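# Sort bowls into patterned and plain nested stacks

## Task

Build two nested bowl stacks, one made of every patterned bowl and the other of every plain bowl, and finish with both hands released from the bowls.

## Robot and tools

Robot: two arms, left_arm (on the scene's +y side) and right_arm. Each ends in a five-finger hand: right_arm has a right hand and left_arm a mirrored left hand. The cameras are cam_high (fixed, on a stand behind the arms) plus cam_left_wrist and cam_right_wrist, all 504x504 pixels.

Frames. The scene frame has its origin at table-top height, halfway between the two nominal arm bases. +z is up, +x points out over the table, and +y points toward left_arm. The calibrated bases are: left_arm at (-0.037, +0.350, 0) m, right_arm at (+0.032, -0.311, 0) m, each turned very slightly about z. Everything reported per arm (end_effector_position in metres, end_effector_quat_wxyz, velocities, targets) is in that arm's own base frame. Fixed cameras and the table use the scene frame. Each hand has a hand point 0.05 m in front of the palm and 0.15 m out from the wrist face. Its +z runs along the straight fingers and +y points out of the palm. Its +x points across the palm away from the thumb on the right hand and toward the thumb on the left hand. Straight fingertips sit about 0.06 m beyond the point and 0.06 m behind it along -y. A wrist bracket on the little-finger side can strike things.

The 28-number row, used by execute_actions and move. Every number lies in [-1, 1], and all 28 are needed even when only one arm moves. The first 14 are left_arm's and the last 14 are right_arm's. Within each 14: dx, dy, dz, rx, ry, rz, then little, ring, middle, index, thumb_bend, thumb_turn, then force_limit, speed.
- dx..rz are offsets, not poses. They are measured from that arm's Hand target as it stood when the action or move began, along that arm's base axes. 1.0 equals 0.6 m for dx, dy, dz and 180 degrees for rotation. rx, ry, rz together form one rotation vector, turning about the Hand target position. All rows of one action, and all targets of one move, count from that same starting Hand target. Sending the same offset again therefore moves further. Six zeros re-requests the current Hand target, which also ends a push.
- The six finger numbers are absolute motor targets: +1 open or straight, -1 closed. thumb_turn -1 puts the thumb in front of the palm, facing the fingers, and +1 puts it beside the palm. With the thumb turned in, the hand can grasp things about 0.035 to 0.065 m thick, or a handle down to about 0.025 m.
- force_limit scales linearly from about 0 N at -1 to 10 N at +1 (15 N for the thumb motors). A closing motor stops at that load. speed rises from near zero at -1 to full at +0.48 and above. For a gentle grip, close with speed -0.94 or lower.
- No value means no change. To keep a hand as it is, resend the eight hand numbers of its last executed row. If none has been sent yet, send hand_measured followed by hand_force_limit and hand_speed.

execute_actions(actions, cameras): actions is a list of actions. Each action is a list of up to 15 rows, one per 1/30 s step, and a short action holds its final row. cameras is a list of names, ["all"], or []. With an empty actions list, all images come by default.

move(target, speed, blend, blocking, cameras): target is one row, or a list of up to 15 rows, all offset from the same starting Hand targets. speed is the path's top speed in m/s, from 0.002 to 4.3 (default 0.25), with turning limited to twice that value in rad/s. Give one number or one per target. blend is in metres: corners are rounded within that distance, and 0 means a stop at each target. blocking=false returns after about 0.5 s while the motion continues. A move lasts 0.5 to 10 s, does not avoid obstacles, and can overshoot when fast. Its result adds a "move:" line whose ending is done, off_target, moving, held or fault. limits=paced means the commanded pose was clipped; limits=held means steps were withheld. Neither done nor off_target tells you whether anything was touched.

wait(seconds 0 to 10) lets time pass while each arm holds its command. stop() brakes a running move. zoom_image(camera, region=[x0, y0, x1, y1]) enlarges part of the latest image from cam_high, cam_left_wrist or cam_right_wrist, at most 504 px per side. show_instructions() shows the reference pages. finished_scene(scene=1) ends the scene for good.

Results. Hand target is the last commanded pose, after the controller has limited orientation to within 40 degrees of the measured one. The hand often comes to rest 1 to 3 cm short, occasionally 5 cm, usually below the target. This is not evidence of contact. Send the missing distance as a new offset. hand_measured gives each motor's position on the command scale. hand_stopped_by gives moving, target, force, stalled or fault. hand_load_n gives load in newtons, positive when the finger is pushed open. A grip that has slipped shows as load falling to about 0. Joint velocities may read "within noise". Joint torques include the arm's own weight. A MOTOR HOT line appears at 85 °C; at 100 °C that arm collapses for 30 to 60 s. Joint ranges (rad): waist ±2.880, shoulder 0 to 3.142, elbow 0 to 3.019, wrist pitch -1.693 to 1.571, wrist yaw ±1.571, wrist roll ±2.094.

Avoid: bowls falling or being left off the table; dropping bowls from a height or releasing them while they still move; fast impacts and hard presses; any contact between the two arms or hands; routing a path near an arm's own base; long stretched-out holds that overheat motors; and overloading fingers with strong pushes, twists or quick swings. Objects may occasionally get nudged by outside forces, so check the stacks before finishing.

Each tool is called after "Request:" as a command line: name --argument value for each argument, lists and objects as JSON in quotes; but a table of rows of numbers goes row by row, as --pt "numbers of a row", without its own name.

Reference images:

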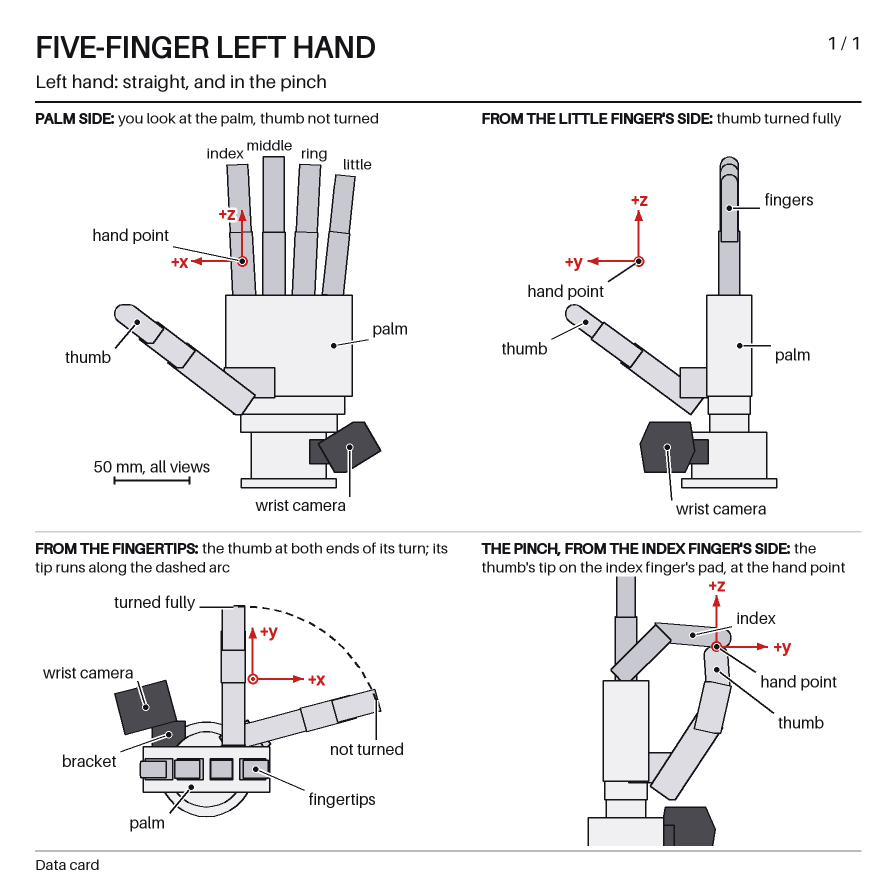

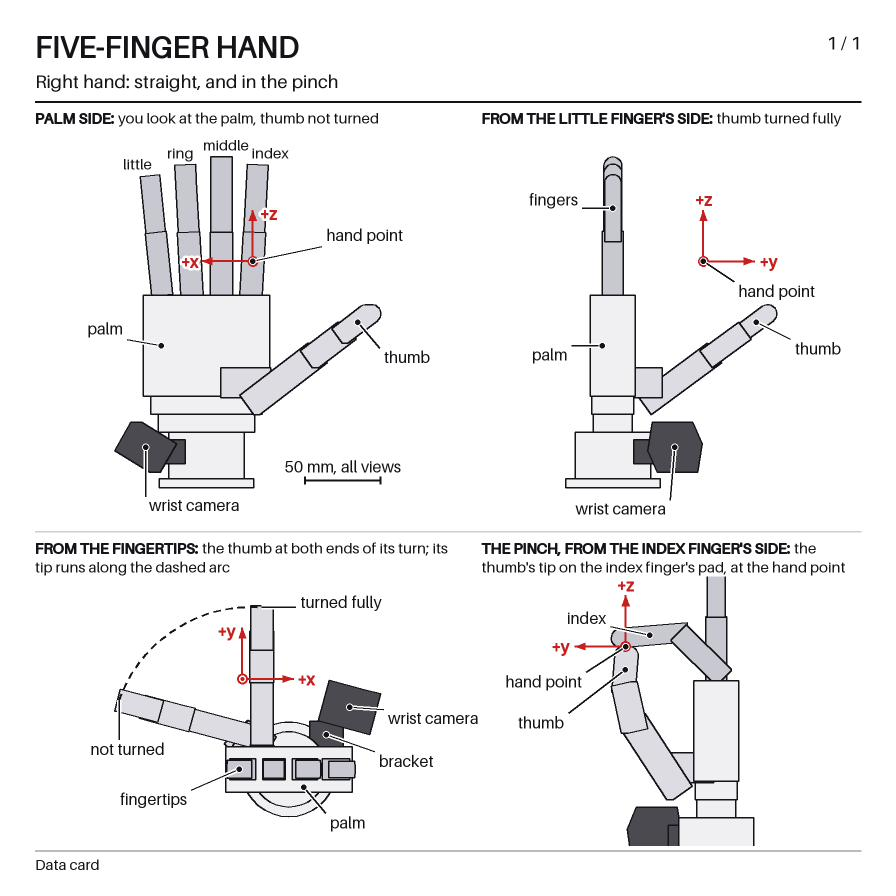

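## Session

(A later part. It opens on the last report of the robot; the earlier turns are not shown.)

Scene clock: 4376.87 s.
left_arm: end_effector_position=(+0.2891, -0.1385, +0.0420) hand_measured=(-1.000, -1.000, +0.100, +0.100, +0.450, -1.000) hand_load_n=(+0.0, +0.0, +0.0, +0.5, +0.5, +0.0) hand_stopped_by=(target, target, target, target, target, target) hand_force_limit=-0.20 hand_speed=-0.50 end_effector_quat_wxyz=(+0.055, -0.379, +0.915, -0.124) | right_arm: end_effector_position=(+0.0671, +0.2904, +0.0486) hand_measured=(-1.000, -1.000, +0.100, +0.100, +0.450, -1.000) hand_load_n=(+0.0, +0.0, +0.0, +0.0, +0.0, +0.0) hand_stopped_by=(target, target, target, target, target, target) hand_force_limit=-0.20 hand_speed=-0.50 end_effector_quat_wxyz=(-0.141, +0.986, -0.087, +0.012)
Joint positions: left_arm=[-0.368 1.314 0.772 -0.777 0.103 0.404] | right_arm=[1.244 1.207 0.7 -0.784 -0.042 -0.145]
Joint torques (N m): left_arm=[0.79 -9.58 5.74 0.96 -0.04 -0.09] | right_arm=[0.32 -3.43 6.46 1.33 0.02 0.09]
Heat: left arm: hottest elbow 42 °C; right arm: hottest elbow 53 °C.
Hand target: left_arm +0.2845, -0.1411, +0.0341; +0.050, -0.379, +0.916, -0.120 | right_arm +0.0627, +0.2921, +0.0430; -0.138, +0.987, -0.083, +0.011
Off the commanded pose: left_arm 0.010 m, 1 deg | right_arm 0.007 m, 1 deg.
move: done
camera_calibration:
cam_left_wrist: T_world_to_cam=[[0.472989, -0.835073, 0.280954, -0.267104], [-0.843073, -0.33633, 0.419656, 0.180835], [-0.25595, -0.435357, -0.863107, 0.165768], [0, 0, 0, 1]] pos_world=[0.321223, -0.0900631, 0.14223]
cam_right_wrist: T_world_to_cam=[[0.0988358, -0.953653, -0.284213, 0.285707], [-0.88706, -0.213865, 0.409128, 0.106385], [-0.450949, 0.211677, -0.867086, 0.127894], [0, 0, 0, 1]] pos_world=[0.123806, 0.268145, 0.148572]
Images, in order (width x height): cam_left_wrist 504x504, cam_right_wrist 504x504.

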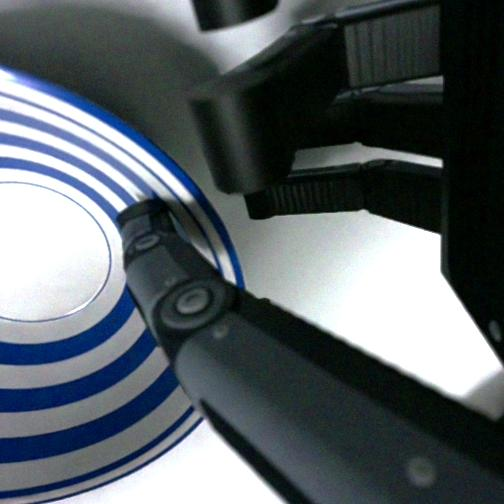

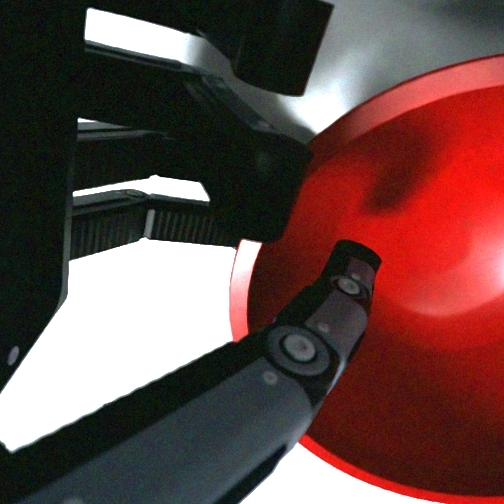

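Request:
move --target '[-0.0035,0.0035,-0.010,0,0,0,-1,-1,0.1,0.1,0.45,-1,-0.2,-0.9,0.0,0.0,-0.0075,0,0,0,-1,-1,0.1,0.1,0.45,-1,-0.2,-0.9]' --speed 0.05 --cameras '["cam_left_wrist","cam_right_wrist"]'

Scene clock: 4396.77 s.
left_arm: end_effector_position=(+0.2878, -0.1380, +0.0379) hand_measured=(-1.000, -1.000, +0.100, +0.100, +0.450, -1.000) hand_load_n=(+0.0, +0.0, +0.0, +0.0, +0.5, +0.0) hand_stopped_by=(target, target, target, target, target, target) hand_force_limit=-0.20 hand_speed=-0.90 end_effector_quat_wxyz=(+0.056, -0.379, +0.915, -0.125) | right_arm: end_effector_position=(+0.0672, +0.2909, +0.0450) hand_measured=(-1.000, -1.000, +0.100, +0.100, +0.450, -1.000) hand_load_n=(+0.0, +0.0, +0.0, +0.0, +0.0, +0.0) hand_stopped_by=(target, target, target, target, target, target) hand_force_limit=-0.20 hand_speed=-0.90 end_effector_quat_wxyz=(-0.142, +0.986, -0.087, +0.012)
Joint positions: left_arm=[-0.368 1.314 0.759 -0.761 0.103 0.404] | right_arm=[1.244 1.212 0.693 -0.769 -0.042 -0.144]
Joint torques (N m): left_arm=[1.32 -9.29 5.53 1.11 -0.01 -0.11] | right_arm=[0.26 -3.31 6.37 1.35 0.02 0.09]
Heat: left arm: hottest elbow 41 °C; right arm: hottest elbow 51 °C.
Hand target: left_arm +0.2824, -0.1390, +0.0281; +0.050, -0.379, +0.916, -0.120 | right_arm +0.0627, +0.2922, +0.0386; -0.139, +0.987, -0.083, +0.011
Off the commanded pose: left_arm 0.011 m, 1 deg | right_arm 0.008 m, 1 deg.
move: off_target (left_arm)
camera_calibration:
cam_left_wrist: T_world_to_cam=[[0.471979, -0.834711, 0.283713, -0.264613], [-0.844556, -0.335771, 0.417113, 0.182186], [-0.252906, -0.43648, -0.863437, 0.161157], [0, 0, 0, 1]] pos_world=[0.319516, -0.0893605, 0.138231]
cam_right_wrist: T_world_to_cam=[[0.0986479, -0.953054, -0.28628, 0.28502], [-0.887385, -0.214442, 0.40812, 0.108328], [-0.450351, 0.21378, -0.86688, 0.124107], [0, 0, 0, 1]] pos_world=[0.123904, 0.268339, 0.14497]
Images, in order (width x height): cam_left_wrist 504x504, cam_right_wrist 504x504.

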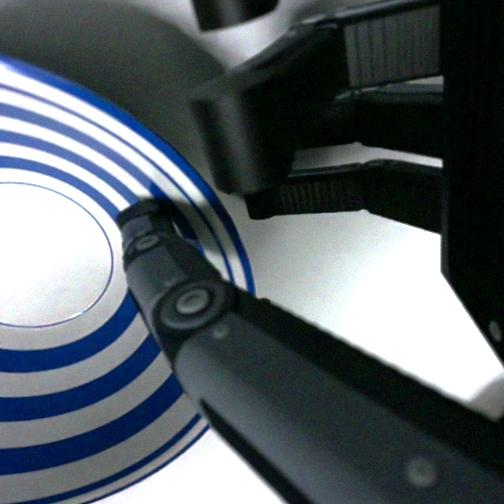

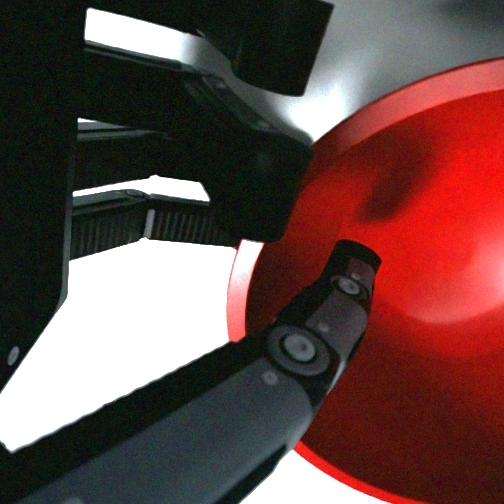

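Request:
move --target '[0,0,0,0,0,0,-1,-1,-0.5,-0.5,-0.15,-1,-0.2,-0.9,0,0,0,0,0,0,-1,-1,-0.5,-0.5,-0.15,-1,-0.2,-0.9]' --speed 0.05 --cameras '["cam_left_wrist","cam_right_wrist"]'

Scene clock: 4404.27 s.
left_arm: end_effector_position=(+0.2884, -0.1381, +0.0377) hand_measured=(-1.000, -1.000, -0.214, -0.270, +0.278, -1.000) hand_load_n=(+0.0, +0.0, +5.0, +4.5, +7.0, +0.0) hand_stopped_by=(target, target, force, force, force, target) hand_force_limit=-0.20 hand_speed=-0.90 end_effector_quat_wxyz=(+0.057, -0.379, +0.915, -0.126) | right_arm: end_effector_position=(+0.0674, +0.2913, +0.0447) hand_measured=(-1.000, -1.000, -0.214, -0.288, +0.254, -1.000) hand_load_n=(+0.0, +0.0, +4.5, +6.0, +6.5, -1.0) hand_stopped_by=(target, target, force, force, force, target) hand_force_limit=-0.20 hand_speed=-0.90 end_effector_quat_wxyz=(-0.142, +0.986, -0.087, +0.013)
Joint positions: left_arm=[-0.368 1.314 0.759 -0.758 0.103 0.404] | right_arm=[1.244 1.214 0.693 -0.767 -0.042 -0.144]
Joint torques (N m): left_arm=[1.03 -9.35 5.46 0.96 0.02 -0.12] | right_arm=[0.38 -3.49 6.35 1.28 0.01 0.09]
Heat: left arm: hottest elbow 41 °C; right arm: hottest elbow 51 °C.
Hand target: left_arm +0.2825, -0.1390, +0.0281; +0.050, -0.379, +0.916, -0.120 | right_arm +0.0627, +0.2922, +0.0385; -0.139, +0.987, -0.083, +0.011
Off the commanded pose: left_arm 0.011 m, 1 deg | right_arm 0.008 m, 1 deg.
move: off_target (left_arm)
camera_calibration:
cam_left_wrist: T_world_to_cam=[[0.471534, -0.83456, 0.284896, -0.264862], [-0.845315, -0.335736, 0.4156, 0.182983], [-0.251193, -0.436797, -0.863777, 0.160599], [0, 0, 0, 1]] pos_world=[0.319911, -0.0894596, 0.138133]
cam_right_wrist: T_world_to_cam=[[0.0987297, -0.952918, -0.286705, 0.285224], [-0.887682, -0.214551, 0.407417, 0.108769], [-0.449748, 0.214279, -0.867071, 0.123646], [0, 0, 0, 1]] pos_world=[0.124002, 0.268637, 0.14467]
Images, in order (width x height): cam_left_wrist 504x504, cam_right_wrist 504x504.

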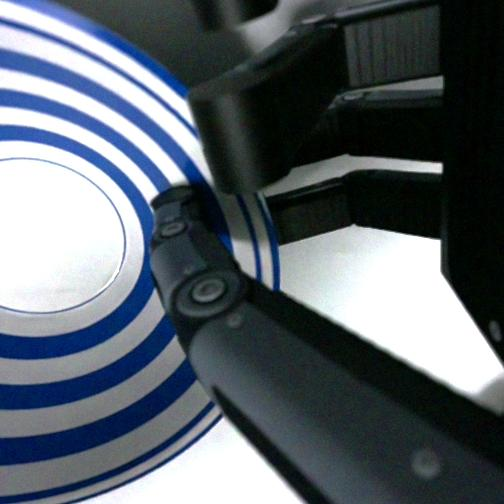

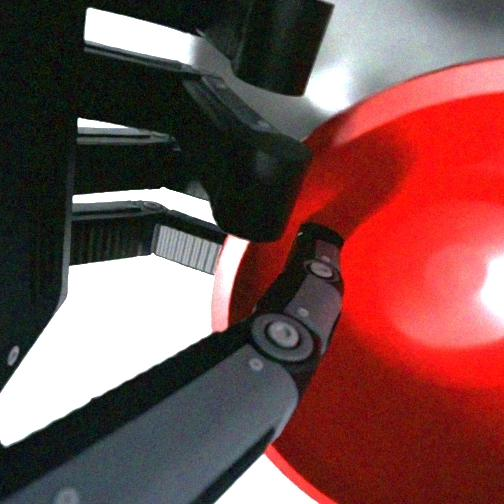

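Request:
move --target '[0,0,0,0,0,0,-1,-1,-0.6,-0.6,-0.2,-1,0.2,-0.9,0,0,0,0,0,0,-1,-1,-0.6,-0.6,-0.2,-1,0.2,-0.9]' --speed 0.05 --cameras '[]'

Scene clock: 4416.03 s.
left_arm: end_effector_position=(+0.2885, -0.1382, +0.0377) hand_measured=(-1.000, -1.000, -0.222, -0.278, +0.272, -1.000) hand_load_n=(+0.0, +0.0, +8.5, +6.0, +9.5, -1.0) hand_stopped_by=(target, target, force, force, force, target) hand_force_limit=0.20 hand_speed=-0.90 end_effector_quat_wxyz=(+0.057, -0.379, +0.915, -0.126) | right_arm: end_effector_position=(+0.0674, +0.2913, +0.0447) hand_measured=(-1.000, -1.000, -0.222, -0.296, +0.236, -1.000) hand_load_n=(+0.0, +0.0, +6.0, +9.5, +9.0, -1.5) hand_stopped_by=(target, target, force, force, force, target) hand_force_limit=0.20 hand_speed=-0.90 end_effector_quat_wxyz=(-0.142, +0.986, -0.087, +0.013)
Joint positions: left_arm=[-0.368 1.314 0.759 -0.758 0.103 0.404] | right_arm=[1.244 1.214 0.693 -0.767 -0.042 -0.144]
Joint torques (N m): left_arm=[1.03 -9.29 5.5 0.91 0 -0.1] | right_arm=[0.38 -3.43 6.35 1.35 0.01 0.09]
Heat: left arm: hottest elbow 40 °C; right arm: hottest elbow 50 °C.
Hand target: left_arm +0.2825, -0.1390, +0.0281; +0.050, -0.379, +0.916, -0.120 | right_arm +0.0627, +0.2922, +0.0386; -0.139, +0.987, -0.083, +0.011
Off the commanded pose: left_arm 0.011 m, 1 deg | right_arm 0.008 m, 1 deg.
move: off_target (left_arm)
No camera images: "cameras" was empty.

Request:
move --pt "0.012 -0.012 0.1 0 0 0 -1 -1 -0.6 -0.6 -0.2 -1 0.2 -0.9 0.003 0.016 0.1 0 0 0 -1 -1 -0.6 -0.6 -0.2 -1 0.2 -0.9" --pt "0.0237 -0.0233 0.2667 0 0 0 -1 -1 -0.6 -0.6 -0.2 -1 0.2 -0.9 0.0055 0.033 0.283 0 0 0 -1 -1 -0.6 -0.6 -0.2 -1 0.2 -0.9" --speed 0.12 --blend 0.02 --cameras '["all"]'

Scene clock: 4434.83 s.
left_arm: end_effector_position=(+0.2839, -0.1430, +0.1641) hand_measured=(-1.000, -1.000, -0.220, -0.278, +0.274, -1.000) hand_load_n=(+0.0, +0.0, +11.5, +2.0, +17.5, +1.0) hand_stopped_by=(target, target, force, force, force, target) hand_force_limit=0.20 hand_speed=-0.90 end_effector_quat_wxyz=(+0.032, -0.381, +0.918, -0.102) | right_arm: end_effector_position=(+0.0664, +0.2972, +0.1823) hand_measured=(-1.000, -1.000, -0.222, -0.296, +0.236, -1.000) hand_load_n=(+0.0, +0.0, +6.0, +9.5, +8.5, -1.5) hand_stopped_by=(target, target, force, force, force, target) hand_force_limit=0.20 hand_speed=-0.90 end_effector_quat_wxyz=(-0.110, +0.990, -0.088, +0.005)
Joint positions: left_arm=[-0.386 1.225 1.038 -1.194 0.1 0.389] | right_arm=[1.253 1.149 1.026 -1.23 -0.041 -0.136]
Joint torques (N m): left_arm=[0.97 -10.81 11.25 -0.32 -0.06 -0.16] | right_arm=[0.56 -6.3 12.07 0.13 0.03 0.1]
Heat: left arm: hottest elbow 40 °C; right arm: hottest elbow 50 °C.
Hand target: left_arm +0.2967, -0.1529, +0.1881; +0.050, -0.379, +0.916, -0.120 | right_arm +0.0660, +0.3120, +0.2084; -0.139, +0.987, -0.083, +0.011
Off the commanded pose: left_arm 0.029 m, 3 deg | right_arm 0.030 m, 3 deg.
move: off_target (left_arm, right_arm)
camera_calibration:
cam_left_wrist: T_world_to_cam=[[0.486629, -0.842055, 0.23267, -0.2997], [-0.817414, -0.344903, 0.461386, 0.10825], [-0.308264, -0.414712, -0.856147, 0.284571], [0, 0, 0, 1]] pos_world=[0.322051, -0.0970135, 0.263421]
cam_right_wrist: T_world_to_cam=[[0.0934632, -0.968927, -0.229011, 0.32502], [-0.878398, -0.188531, 0.439172, 0.0389514], [-0.468701, 0.160116, -0.868724, 0.258859], [0, 0, 0, 1]] pos_world=[0.125165, 0.280817, 0.282204]

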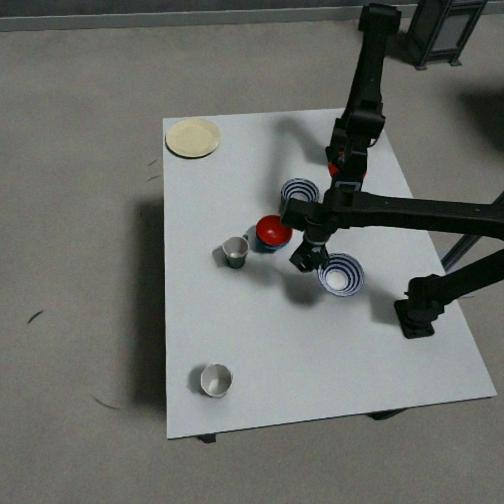

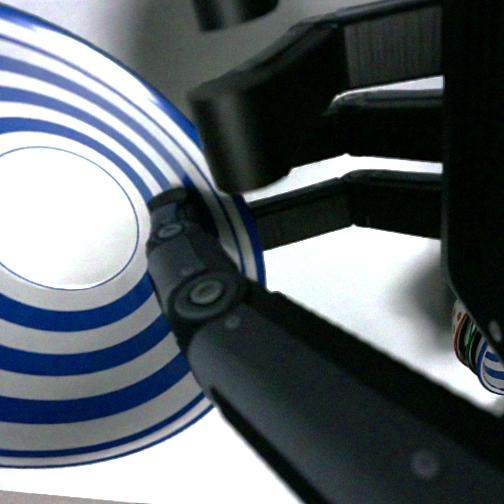

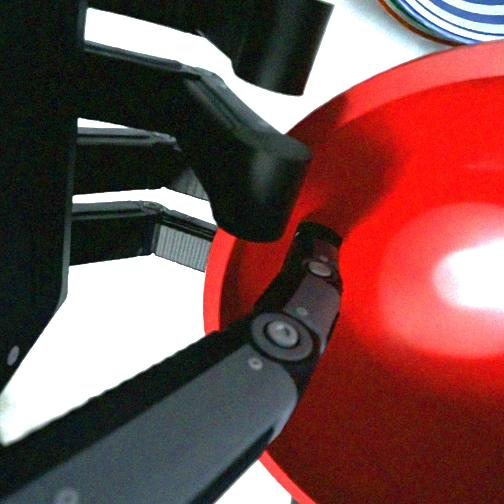

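Request:
move --target '[-0.05,0.25,0.02,0,0,0,-1,-1,-0.6,-0.6,-0.2,-1,0.2,-0.9,0.406,0.2013,0.01,0,0,0,-1,-1,-0.6,-0.6,-0.2,-1,0.2,-0.9]' --speed 0.14 --cameras '["all"]'

Request:
zoom_image --camera "cam_high" --region '[230, 170, 330, 270]'

Scene clock: 4460.53 s.
left_arm: end_effector_position=(+0.2731, -0.0051, +0.1994) hand_measured=(-1.000, -1.000, -0.220, -0.278, +0.274, -1.000) hand_load_n=(+0.0, +0.0, +11.5, +2.0, +18.0, +1.5) hand_stopped_by=(target, target, force, force, force, target) hand_force_limit=0.20 hand_speed=-0.90 end_effector_quat_wxyz=(+0.052, -0.380, +0.915, -0.121) | right_arm: end_effector_position=(+0.2950, +0.4222, +0.1960) hand_measured=(-1.000, -1.000, -0.222, -0.296, +0.236, -1.000) hand_load_n=(+0.5, +0.5, +6.0, +9.5, +8.5, -1.5) hand_stopped_by=(target, target, force, force, force, target) hand_force_limit=0.20 hand_speed=-0.90 end_effector_quat_wxyz=(-0.121, +0.989, -0.084, +0.000)
Joint positions: left_arm=[0.039 1.085 1.028 -1.33 0.19 0.804] | right_arm=[0.913 1.719 1.656 -1.301 -0.13 -0.476]
Joint torques (N m): left_arm=[2.14 -9.47 6.9 -0.24 0.11 0.05] | right_arm=[-1.67 -11.11 12.64 0.09 -0.21 0]
Heat: left arm: hottest elbow 47 °C; right arm: hottest elbow 54 °C.
Hand target: left_arm +0.2668, -0.0029, +0.2001; +0.050, -0.379, +0.916, -0.120 | right_arm +0.3096, +0.4326, +0.2143; -0.138, +0.987, -0.083, +0.011
Off the commanded pose: left_arm 0.007 m, 0 deg | right_arm 0.026 m, 2 deg.
move: off_target (right_arm)
camera_calibration:
cam_left_wrist: T_world_to_cam=[[0.476838, -0.835018, 0.274536, -0.192095], [-0.83889, -0.339056, 0.425799, 0.143731], [-0.262467, -0.433342, -0.862163, 0.357231], [0, 0, 0, 1]] pos_world=[0.305934, 0.0431336, 0.299528]
cam_right_wrist: T_world_to_cam=[[0.10135, -0.962508, -0.251608, 0.427255], [-0.874064, -0.206935, 0.439533, 0.263722], [-0.475121, 0.175375, -0.862267, 0.352084], [0, 0, 0, 1]] pos_world=[0.35449, 0.404063, 0.295176]

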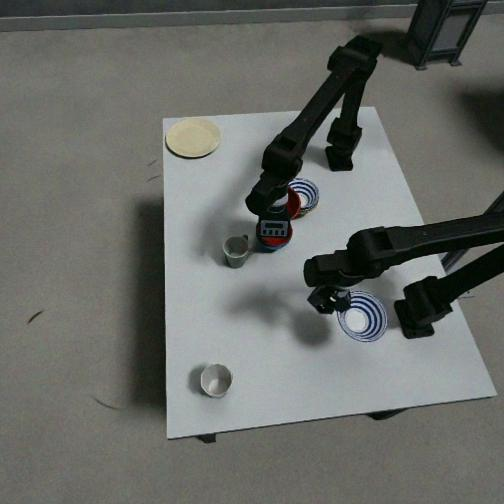

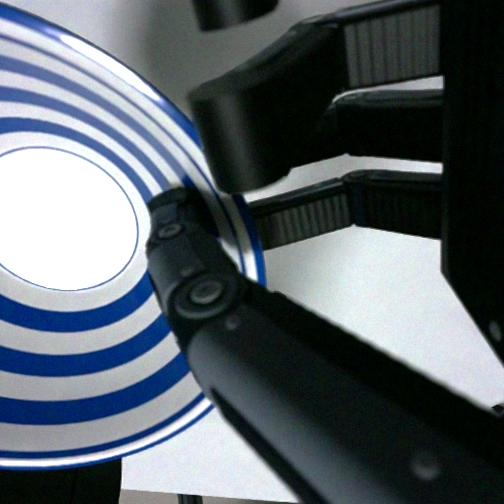

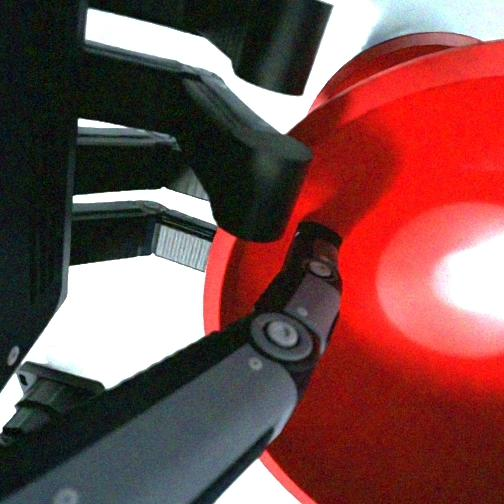

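Scaled by 5.040 from the camera's 504x504 image, which has a finer 720x720 frame.

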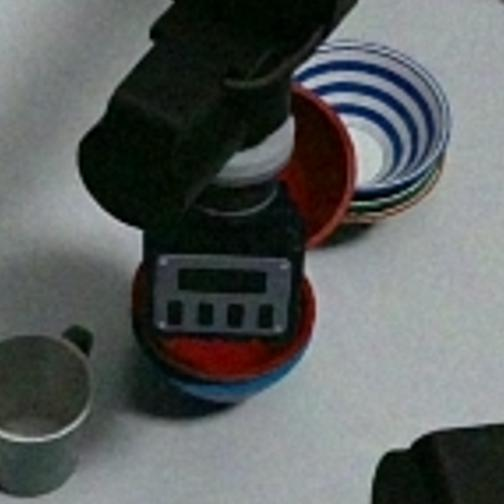

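Request:
zoom_image --camera "cam_right_wrist" --region '[284, 0, 504, 220]'

Scaled by 2.291 from the camera's 504x504 image, which has a finer 720x720 frame.

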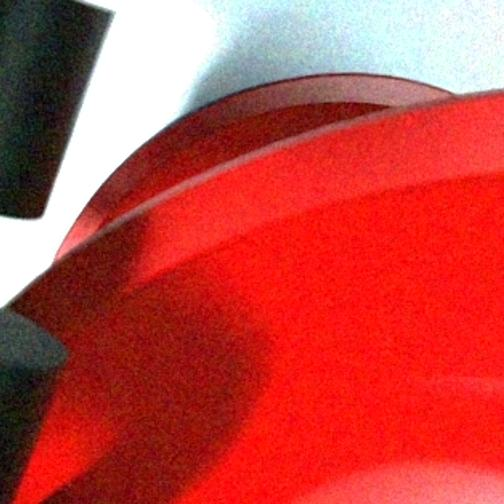

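Request:
move --target '[0,0,0,0,0,0,-1,-1,-0.6,-0.6,-0.2,-1,0.2,-0.9,-0.0143,-0.0177,-0.1988,0,0,0,-1,-1,-0.6,-0.6,-0.2,-1,0.2,-0.9]' --speed 0.08 --cameras '["cam_high","cam_right_wrist"]'

Request:
zoom_image --camera "cam_right_wrist" --region '[284, 0, 504, 220]'

Request:
zoom_image --camera "cam_high" --region '[230, 170, 330, 270]'

Scene clock: 4530.40 s.
left_arm: end_effector_position=(+0.2731, -0.0051, +0.1994) hand_measured=(-1.000, -1.000, -0.220, -0.278, +0.274, -1.000) hand_load_n=(+0.0, +0.0, +11.0, +2.5, +18.0, +1.5) hand_stopped_by=(target, target, force, force, force, target) hand_force_limit=0.20 hand_speed=-0.90 end_effector_quat_wxyz=(+0.052, -0.380, +0.916, -0.121) | right_arm: end_effector_position=(+0.2957, +0.4231, +0.1035) hand_measured=(-1.000, -1.000, -0.222, -0.296, +0.236, -1.000) hand_load_n=(+0.0, +0.0, +5.5, +9.0, +8.5, -1.5) hand_stopped_by=(target, target, force, force, force, target) hand_force_limit=0.20 hand_speed=-0.90 end_effector_quat_wxyz=(-0.140, +0.987, -0.082, +0.012)
Joint positions: left_arm=[0.039 1.085 1.028 -1.33 0.191 0.805] | right_arm=[0.913 1.735 1.431 -1.017 -0.131 -0.476]
Joint torques (N m): left_arm=[1.96 -9.41 6.94 -0.25 0.11 0.04] | right_arm=[-1.73 -11.58 7.34 1.29 -0.2 -0.06]
Heat: left arm: hottest elbow 42 °C; right arm: hottest elbow 65 °C.
Hand target: left_arm +0.2668, -0.0029, +0.2001; +0.050, -0.379, +0.916, -0.120 | right_arm +0.3011, +0.4221, +0.0950; -0.138, +0.987, -0.083, +0.011
Off the commanded pose: left_arm 0.007 m, 0 deg | right_arm 0.010 m, 0 deg.
move: done
camera_calibration:
cam_right_wrist: T_world_to_cam=[[0.108893, -0.953206, -0.282031, 0.40179], [-0.88518, -0.222083, 0.408823, 0.318081], [-0.452327, 0.20513, -0.867941, 0.253815], [0, 0, 0, 1]] pos_world=[0.352614, 0.401564, 0.203575]
Images, in order (width x height): cam_high 504x504, cam_right_wrist 504x504.

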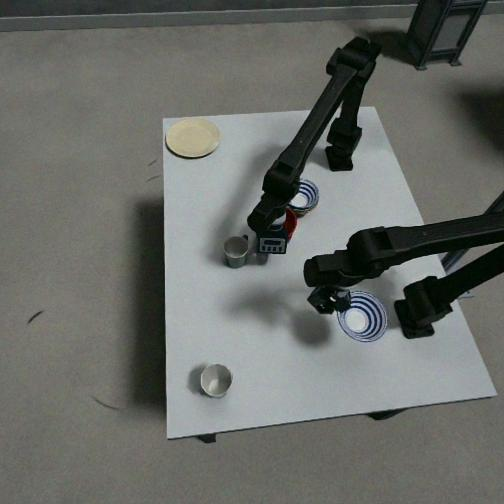

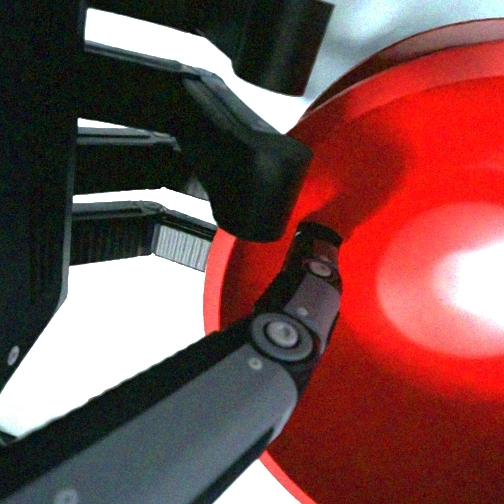

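Scaled by 2.291 from the camera's 504x504 image, which has a finer 720x720 frame.

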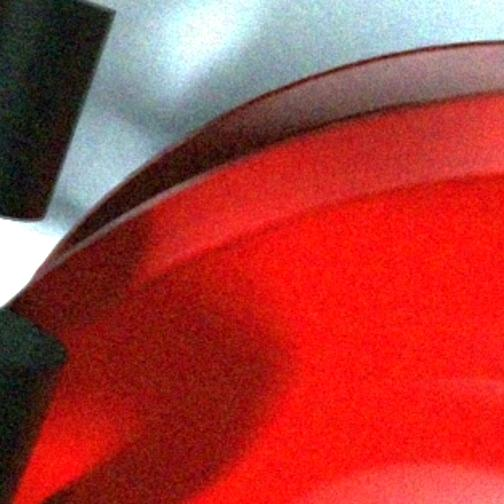

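Scaled by 5.040 from the camera's 504x504 image, which has a finer 720x720 frame.

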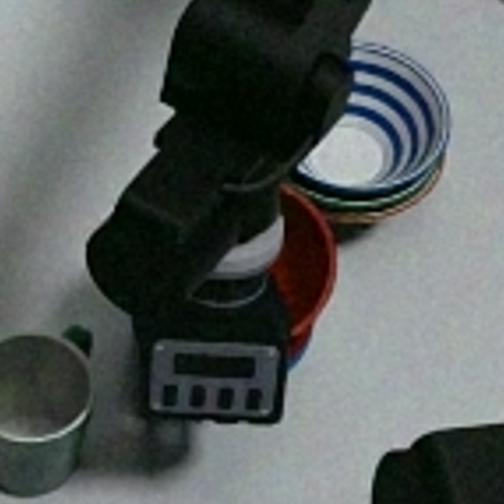

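Request:
move --target '[0,0,0,0,0,0,-1,-1,-0.6,-0.6,-0.2,-1,0.2,-0.9,0.023,-0.006,-0.025,0,0,0,-1,-1,-0.6,-0.6,-0.2,-1,0.2,-0.9]' --speed 0.05 --cameras '["cam_high","cam_right_wrist"]'

Request:
zoom_image --camera "cam_right_wrist" --region '[284, 0, 504, 220]'

Request:
zoom_image --camera "cam_high" --region '[230, 170, 330, 270]'

Scene clock: 4557.37 s.
left_arm: end_effector_position=(+0.2731, -0.0051, +0.1994) hand_measured=(-1.000, -1.000, -0.220, -0.278, +0.274, -1.000) hand_load_n=(+0.0, +0.0, +11.5, +2.0, +18.0, +1.5) hand_stopped_by=(target, target, force, force, force, target) hand_force_limit=0.20 hand_speed=-0.90 end_effector_quat_wxyz=(+0.052, -0.380, +0.916, -0.121) | right_arm: end_effector_position=(+0.3083, +0.4240, +0.0946) hand_measured=(-1.000, -1.000, -0.222, -0.296, +0.236, -1.000) hand_load_n=(+0.0, -0.5, +4.0, +10.0, +8.0, -1.5) hand_stopped_by=(target, target, force, force, force, target) hand_force_limit=0.20 hand_speed=-0.90 end_effector_quat_wxyz=(-0.147, +0.986, -0.080, +0.015)
Joint positions: left_arm=[0.039 1.085 1.028 -1.33 0.191 0.805] | right_arm=[0.895 1.753 1.431 -0.986 -0.139 -0.496]
Joint torques (N m): left_arm=[2.08 -9.35 6.94 -0.27 0.11 0.05] | right_arm=[-1.73 -10.34 7.05 1.11 -0.14 -0.11]
Heat: left arm: hottest elbow 41 °C; right arm: hottest elbow 58 °C.
Hand target: left_arm +0.2668, -0.0029, +0.2001; +0.050, -0.379, +0.916, -0.120 | right_arm +0.3148, +0.4185, +0.0799; -0.138, +0.987, -0.083, +0.011
Off the commanded pose: left_arm 0.007 m, 0 deg | right_arm 0.017 m, 1 deg.
move: off_target (right_arm)
camera_calibration:
cam_right_wrist: T_world_to_cam=[[0.114106, -0.948739, -0.294744, 0.396475], [-0.887635, -0.230607, 0.398655, 0.338418], [-0.446189, 0.216136, -0.868447, 0.245061], [0, 0, 0, 1]] pos_world=[0.364495, 0.401227, 0.194769]
Images, in order (width x height): cam_high 504x504, cam_right_wrist 504x504.

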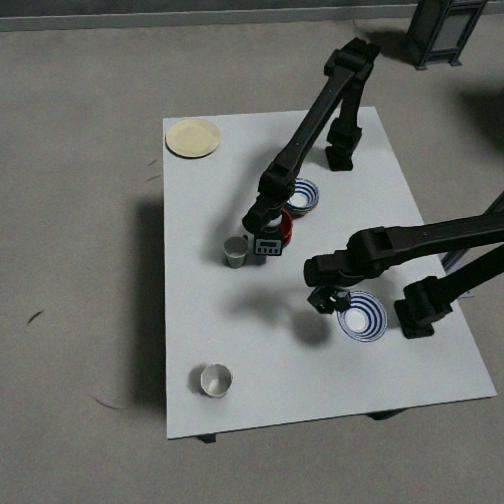

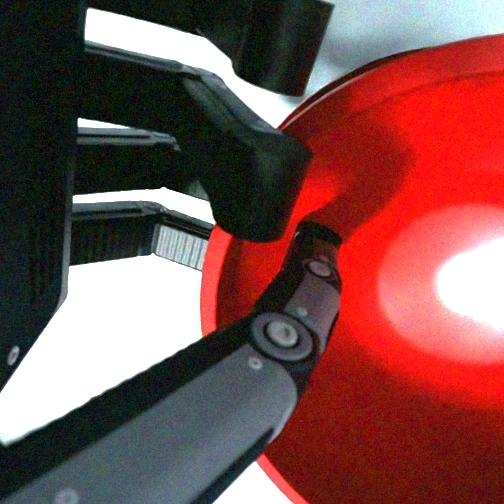

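Scaled by 2.291 from the camera's 504x504 image, which has a finer 720x720 frame.

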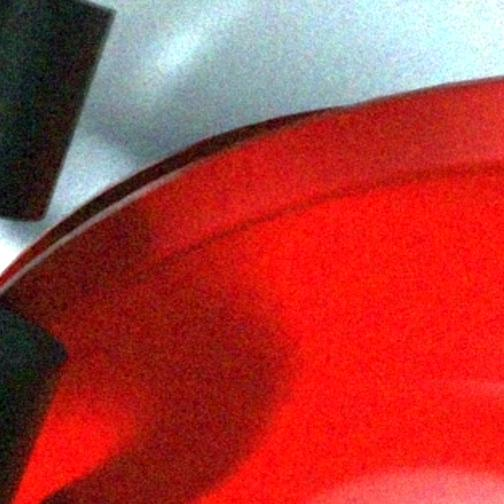

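Scaled by 5.040 from the camera's 504x504 image, which has a finer 720x720 frame.

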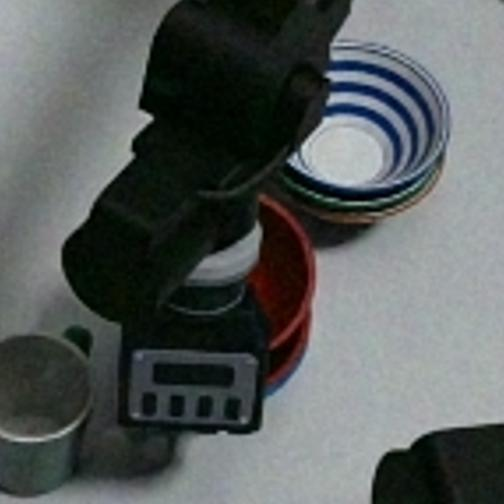

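Request:
wait --seconds 0.1 --cameras '["all"]'

Scene clock: 4589.13 s.
left_arm: end_effector_position=(+0.2731, -0.0051, +0.1994) hand_measured=(-1.000, -1.000, -0.220, -0.278, +0.274, -1.000) hand_load_n=(+0.0, +0.0, +11.5, +2.5, +18.0, +1.5) hand_stopped_by=(target, target, force, force, force, target) hand_force_limit=0.20 hand_speed=-0.90 end_effector_quat_wxyz=(+0.052, -0.380, +0.916, -0.121) | right_arm: end_effector_position=(+0.3083, +0.4240, +0.0946) hand_measured=(-1.000, -1.000, -0.222, -0.296, +0.236, -1.000) hand_load_n=(+0.0, -0.5, +4.5, +9.5, +7.5, -1.5) hand_stopped_by=(target, target, force, force, force, target) hand_force_limit=0.20 hand_speed=-0.90 end_effector_quat_wxyz=(-0.147, +0.986, -0.079, +0.015)
Joint positions: left_arm=[0.039 1.085 1.028 -1.33 0.191 0.805] | right_arm=[0.895 1.753 1.431 -0.986 -0.139 -0.497]
Joint torques (N m): left_arm=[1.96 -9.47 6.94 -0.21 0.12 0.03] | right_arm=[-2.37 -10.23 6.95 1.09 -0.11 -0.09]
Heat: left arm: hottest elbow 41 °C; right arm: hottest elbow 55 °C.
Hand target: left_arm +0.2668, -0.0029, +0.2001; +0.050, -0.379, +0.916, -0.120 | right_arm +0.3148, +0.4185, +0.0799; -0.138, +0.987, -0.083, +0.011
Off the commanded pose: left_arm 0.007 m, 0 deg | right_arm 0.017 m, 1 deg.
wait: 0.10 s; at rest from the start
camera_calibration:
cam_left_wrist: T_world_to_cam=[[0.476121, -0.835354, 0.274759, -0.191929], [-0.839236, -0.338313, 0.425708, 0.143834], [-0.262662, -0.433276, -0.862137, 0.35728], [0, 0, 0, 1]] pos_world=[0.305936, 0.0431328, 0.299528]
cam_right_wrist: T_world_to_cam=[[0.115223, -0.948555, -0.294902, 0.396121], [-0.887368, -0.231715, 0.398605, 0.3388], [-0.446432, 0.215758, -0.868417, 0.245274], [0, 0, 0, 1]] pos_world=[0.364496, 0.401328, 0.194769]

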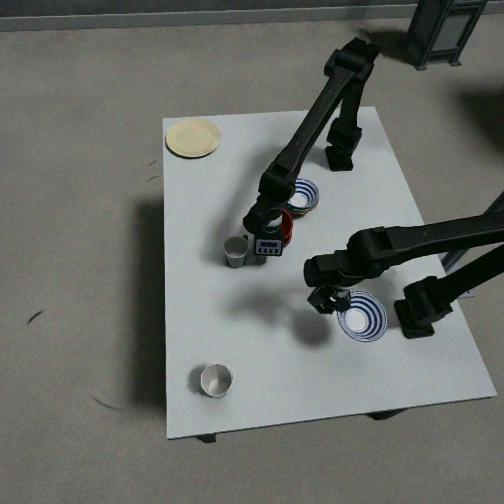

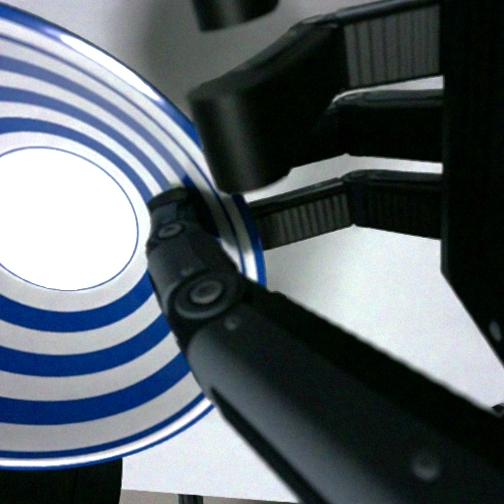

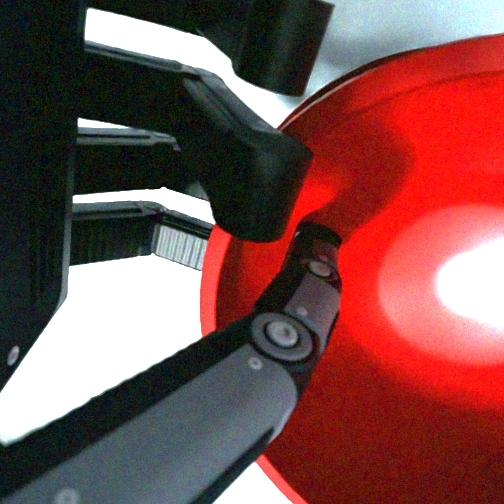

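Request:
zoom_image --camera "cam_high" --region '[230, 170, 330, 270]'

Request:
zoom_image --camera "cam_right_wrist" --region '[180, 20, 504, 344]'

Scaled by 5.040 from the camera's 504x504 image, which has a finer 720x720 frame.

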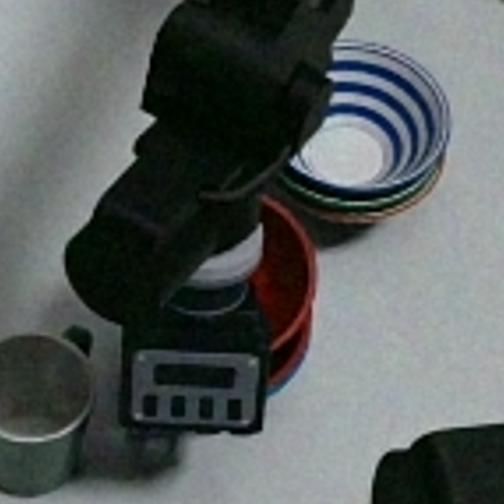

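Scaled by 1.556 from the camera's 504x504 image, which has a finer 720x720 frame.

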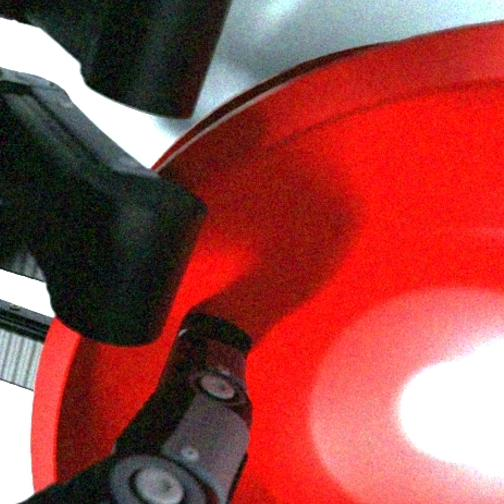

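Request:
zoom_image --camera "cam_high" --region '[265, 200, 305, 255]'

Scaled by 9.164 from the camera's 504x504 image, which has a finer 720x720 frame.

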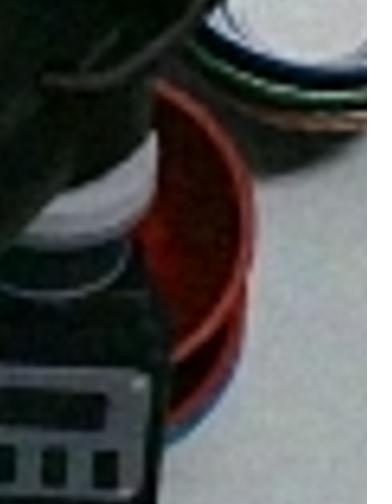

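Request:
move --target '[0,0,0,0,0,0,-1,-1,-0.6,-0.6,-0.2,-1,0.2,-0.9, 0,0.003,-0.018,0,0,0,-1,-1,-0.6,-0.6,-0.2,-1,0.2,-0.9]' --speed 0.05 --cameras '["all"]'

Scene clock: 4701.93 s.
left_arm: end_effector_position=(+0.2731, -0.0051, +0.1994) hand_measured=(-1.000, -1.000, -0.220, -0.278, +0.274, -1.000) hand_load_n=(+0.0, +0.0, +11.5, +2.0, +18.0, +1.5) hand_stopped_by=(target, target, force, force, force, target) hand_force_limit=0.20 hand_speed=-0.90 end_effector_quat_wxyz=(+0.052, -0.380, +0.916, -0.121) | right_arm: end_effector_position=(+0.3111, +0.4275, +0.0922) hand_measured=(-1.000, -1.000, -0.222, -0.296, +0.236, -1.000) hand_load_n=(+0.0, -1.0, +2.5, +10.0, +7.0, -1.5) hand_stopped_by=(target, target, force, force, force, target) hand_force_limit=0.20 hand_speed=-0.90 end_effector_quat_wxyz=(-0.153, +0.985, -0.079, +0.019)
Joint positions: left_arm=[0.039 1.085 1.028 -1.33 0.191 0.805] | right_arm=[0.895 1.756 1.428 -0.964 -0.139 -0.497]
Joint torques (N m): left_arm=[2.08 -9.41 6.97 -0.25 0.11 0.03] | right_arm=[-2.08 -9.76 6.35 1.29 -0.11 -0.08]
Heat: left arm: hottest elbow 40 °C; right arm: hottest elbow 51 °C.
Hand target: left_arm +0.2668, -0.0029, +0.2001; +0.050, -0.379, +0.916, -0.120 | right_arm +0.3148, +0.4203, +0.0691; -0.138, +0.987, -0.083, +0.011
Off the commanded pose: left_arm 0.007 m, 0 deg | right_arm 0.024 m, 2 deg.
move: off_target (right_arm)
camera_calibration:
cam_left_wrist: T_world_to_cam=[[0.476121, -0.835354, 0.274759, -0.191929], [-0.839236, -0.338313, 0.425708, 0.143834], [-0.262662, -0.433276, -0.862137, 0.35728], [0, 0, 0, 1]] pos_world=[0.305936, 0.0431328, 0.299528]
cam_right_wrist: T_world_to_cam=[[0.118149, -0.944902, -0.305289, 0.39687], [-0.891228, -0.236483, 0.387026, 0.347342], [-0.437897, 0.226355, -0.870063, 0.236578], [0, 0, 0, 1]] pos_world=[0.366268, 0.403593, 0.192568]

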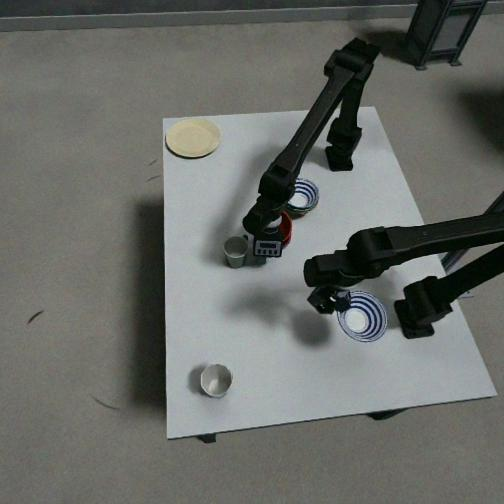

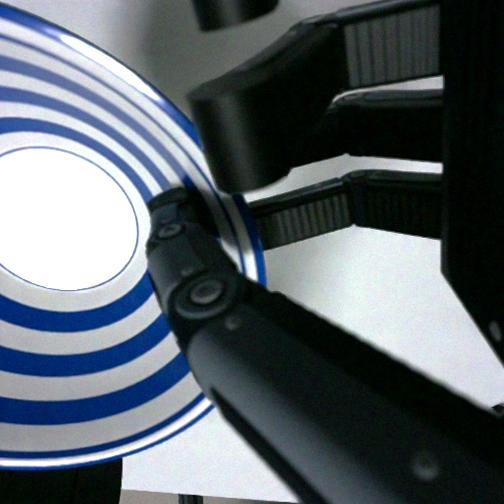

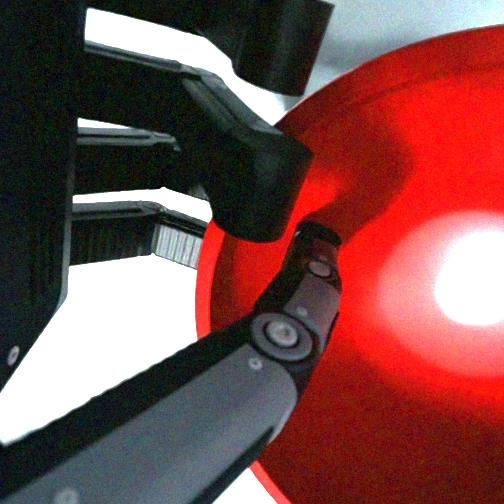

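Request:
zoom_image --camera "cam_high" --region '[265, 200, 305, 255]'

Request:
zoom_image --camera "cam_right_wrist" --region '[180, 0, 504, 324]'

Scaled by 9.164 from the camera's 504x504 image, which has a finer 720x720 frame.

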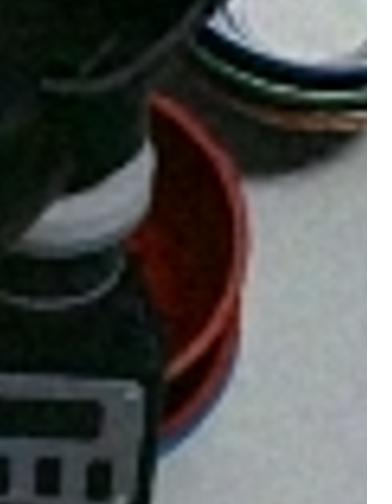

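Scaled by 1.556 from the camera's 504x504 image, which has a finer 720x720 frame.

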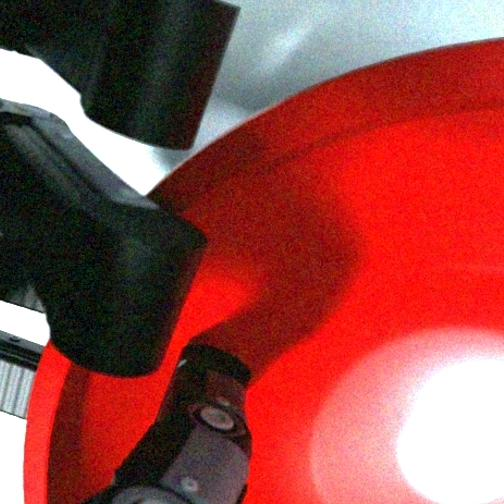

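Request:
zoom_image --camera "cam_right_wrist" --region '[180, 180, 504, 504]'

Scaled by 1.556 from the camera's 504x504 image, which has a finer 720x720 frame.

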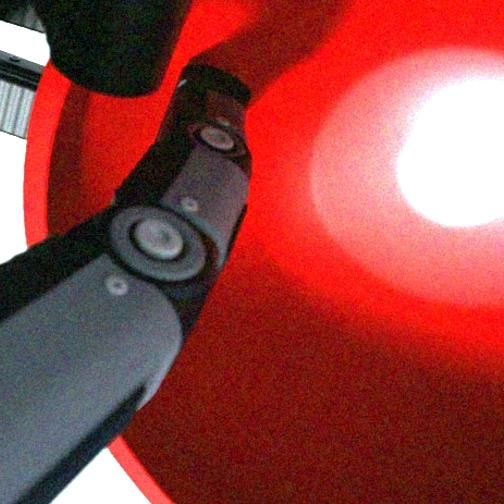

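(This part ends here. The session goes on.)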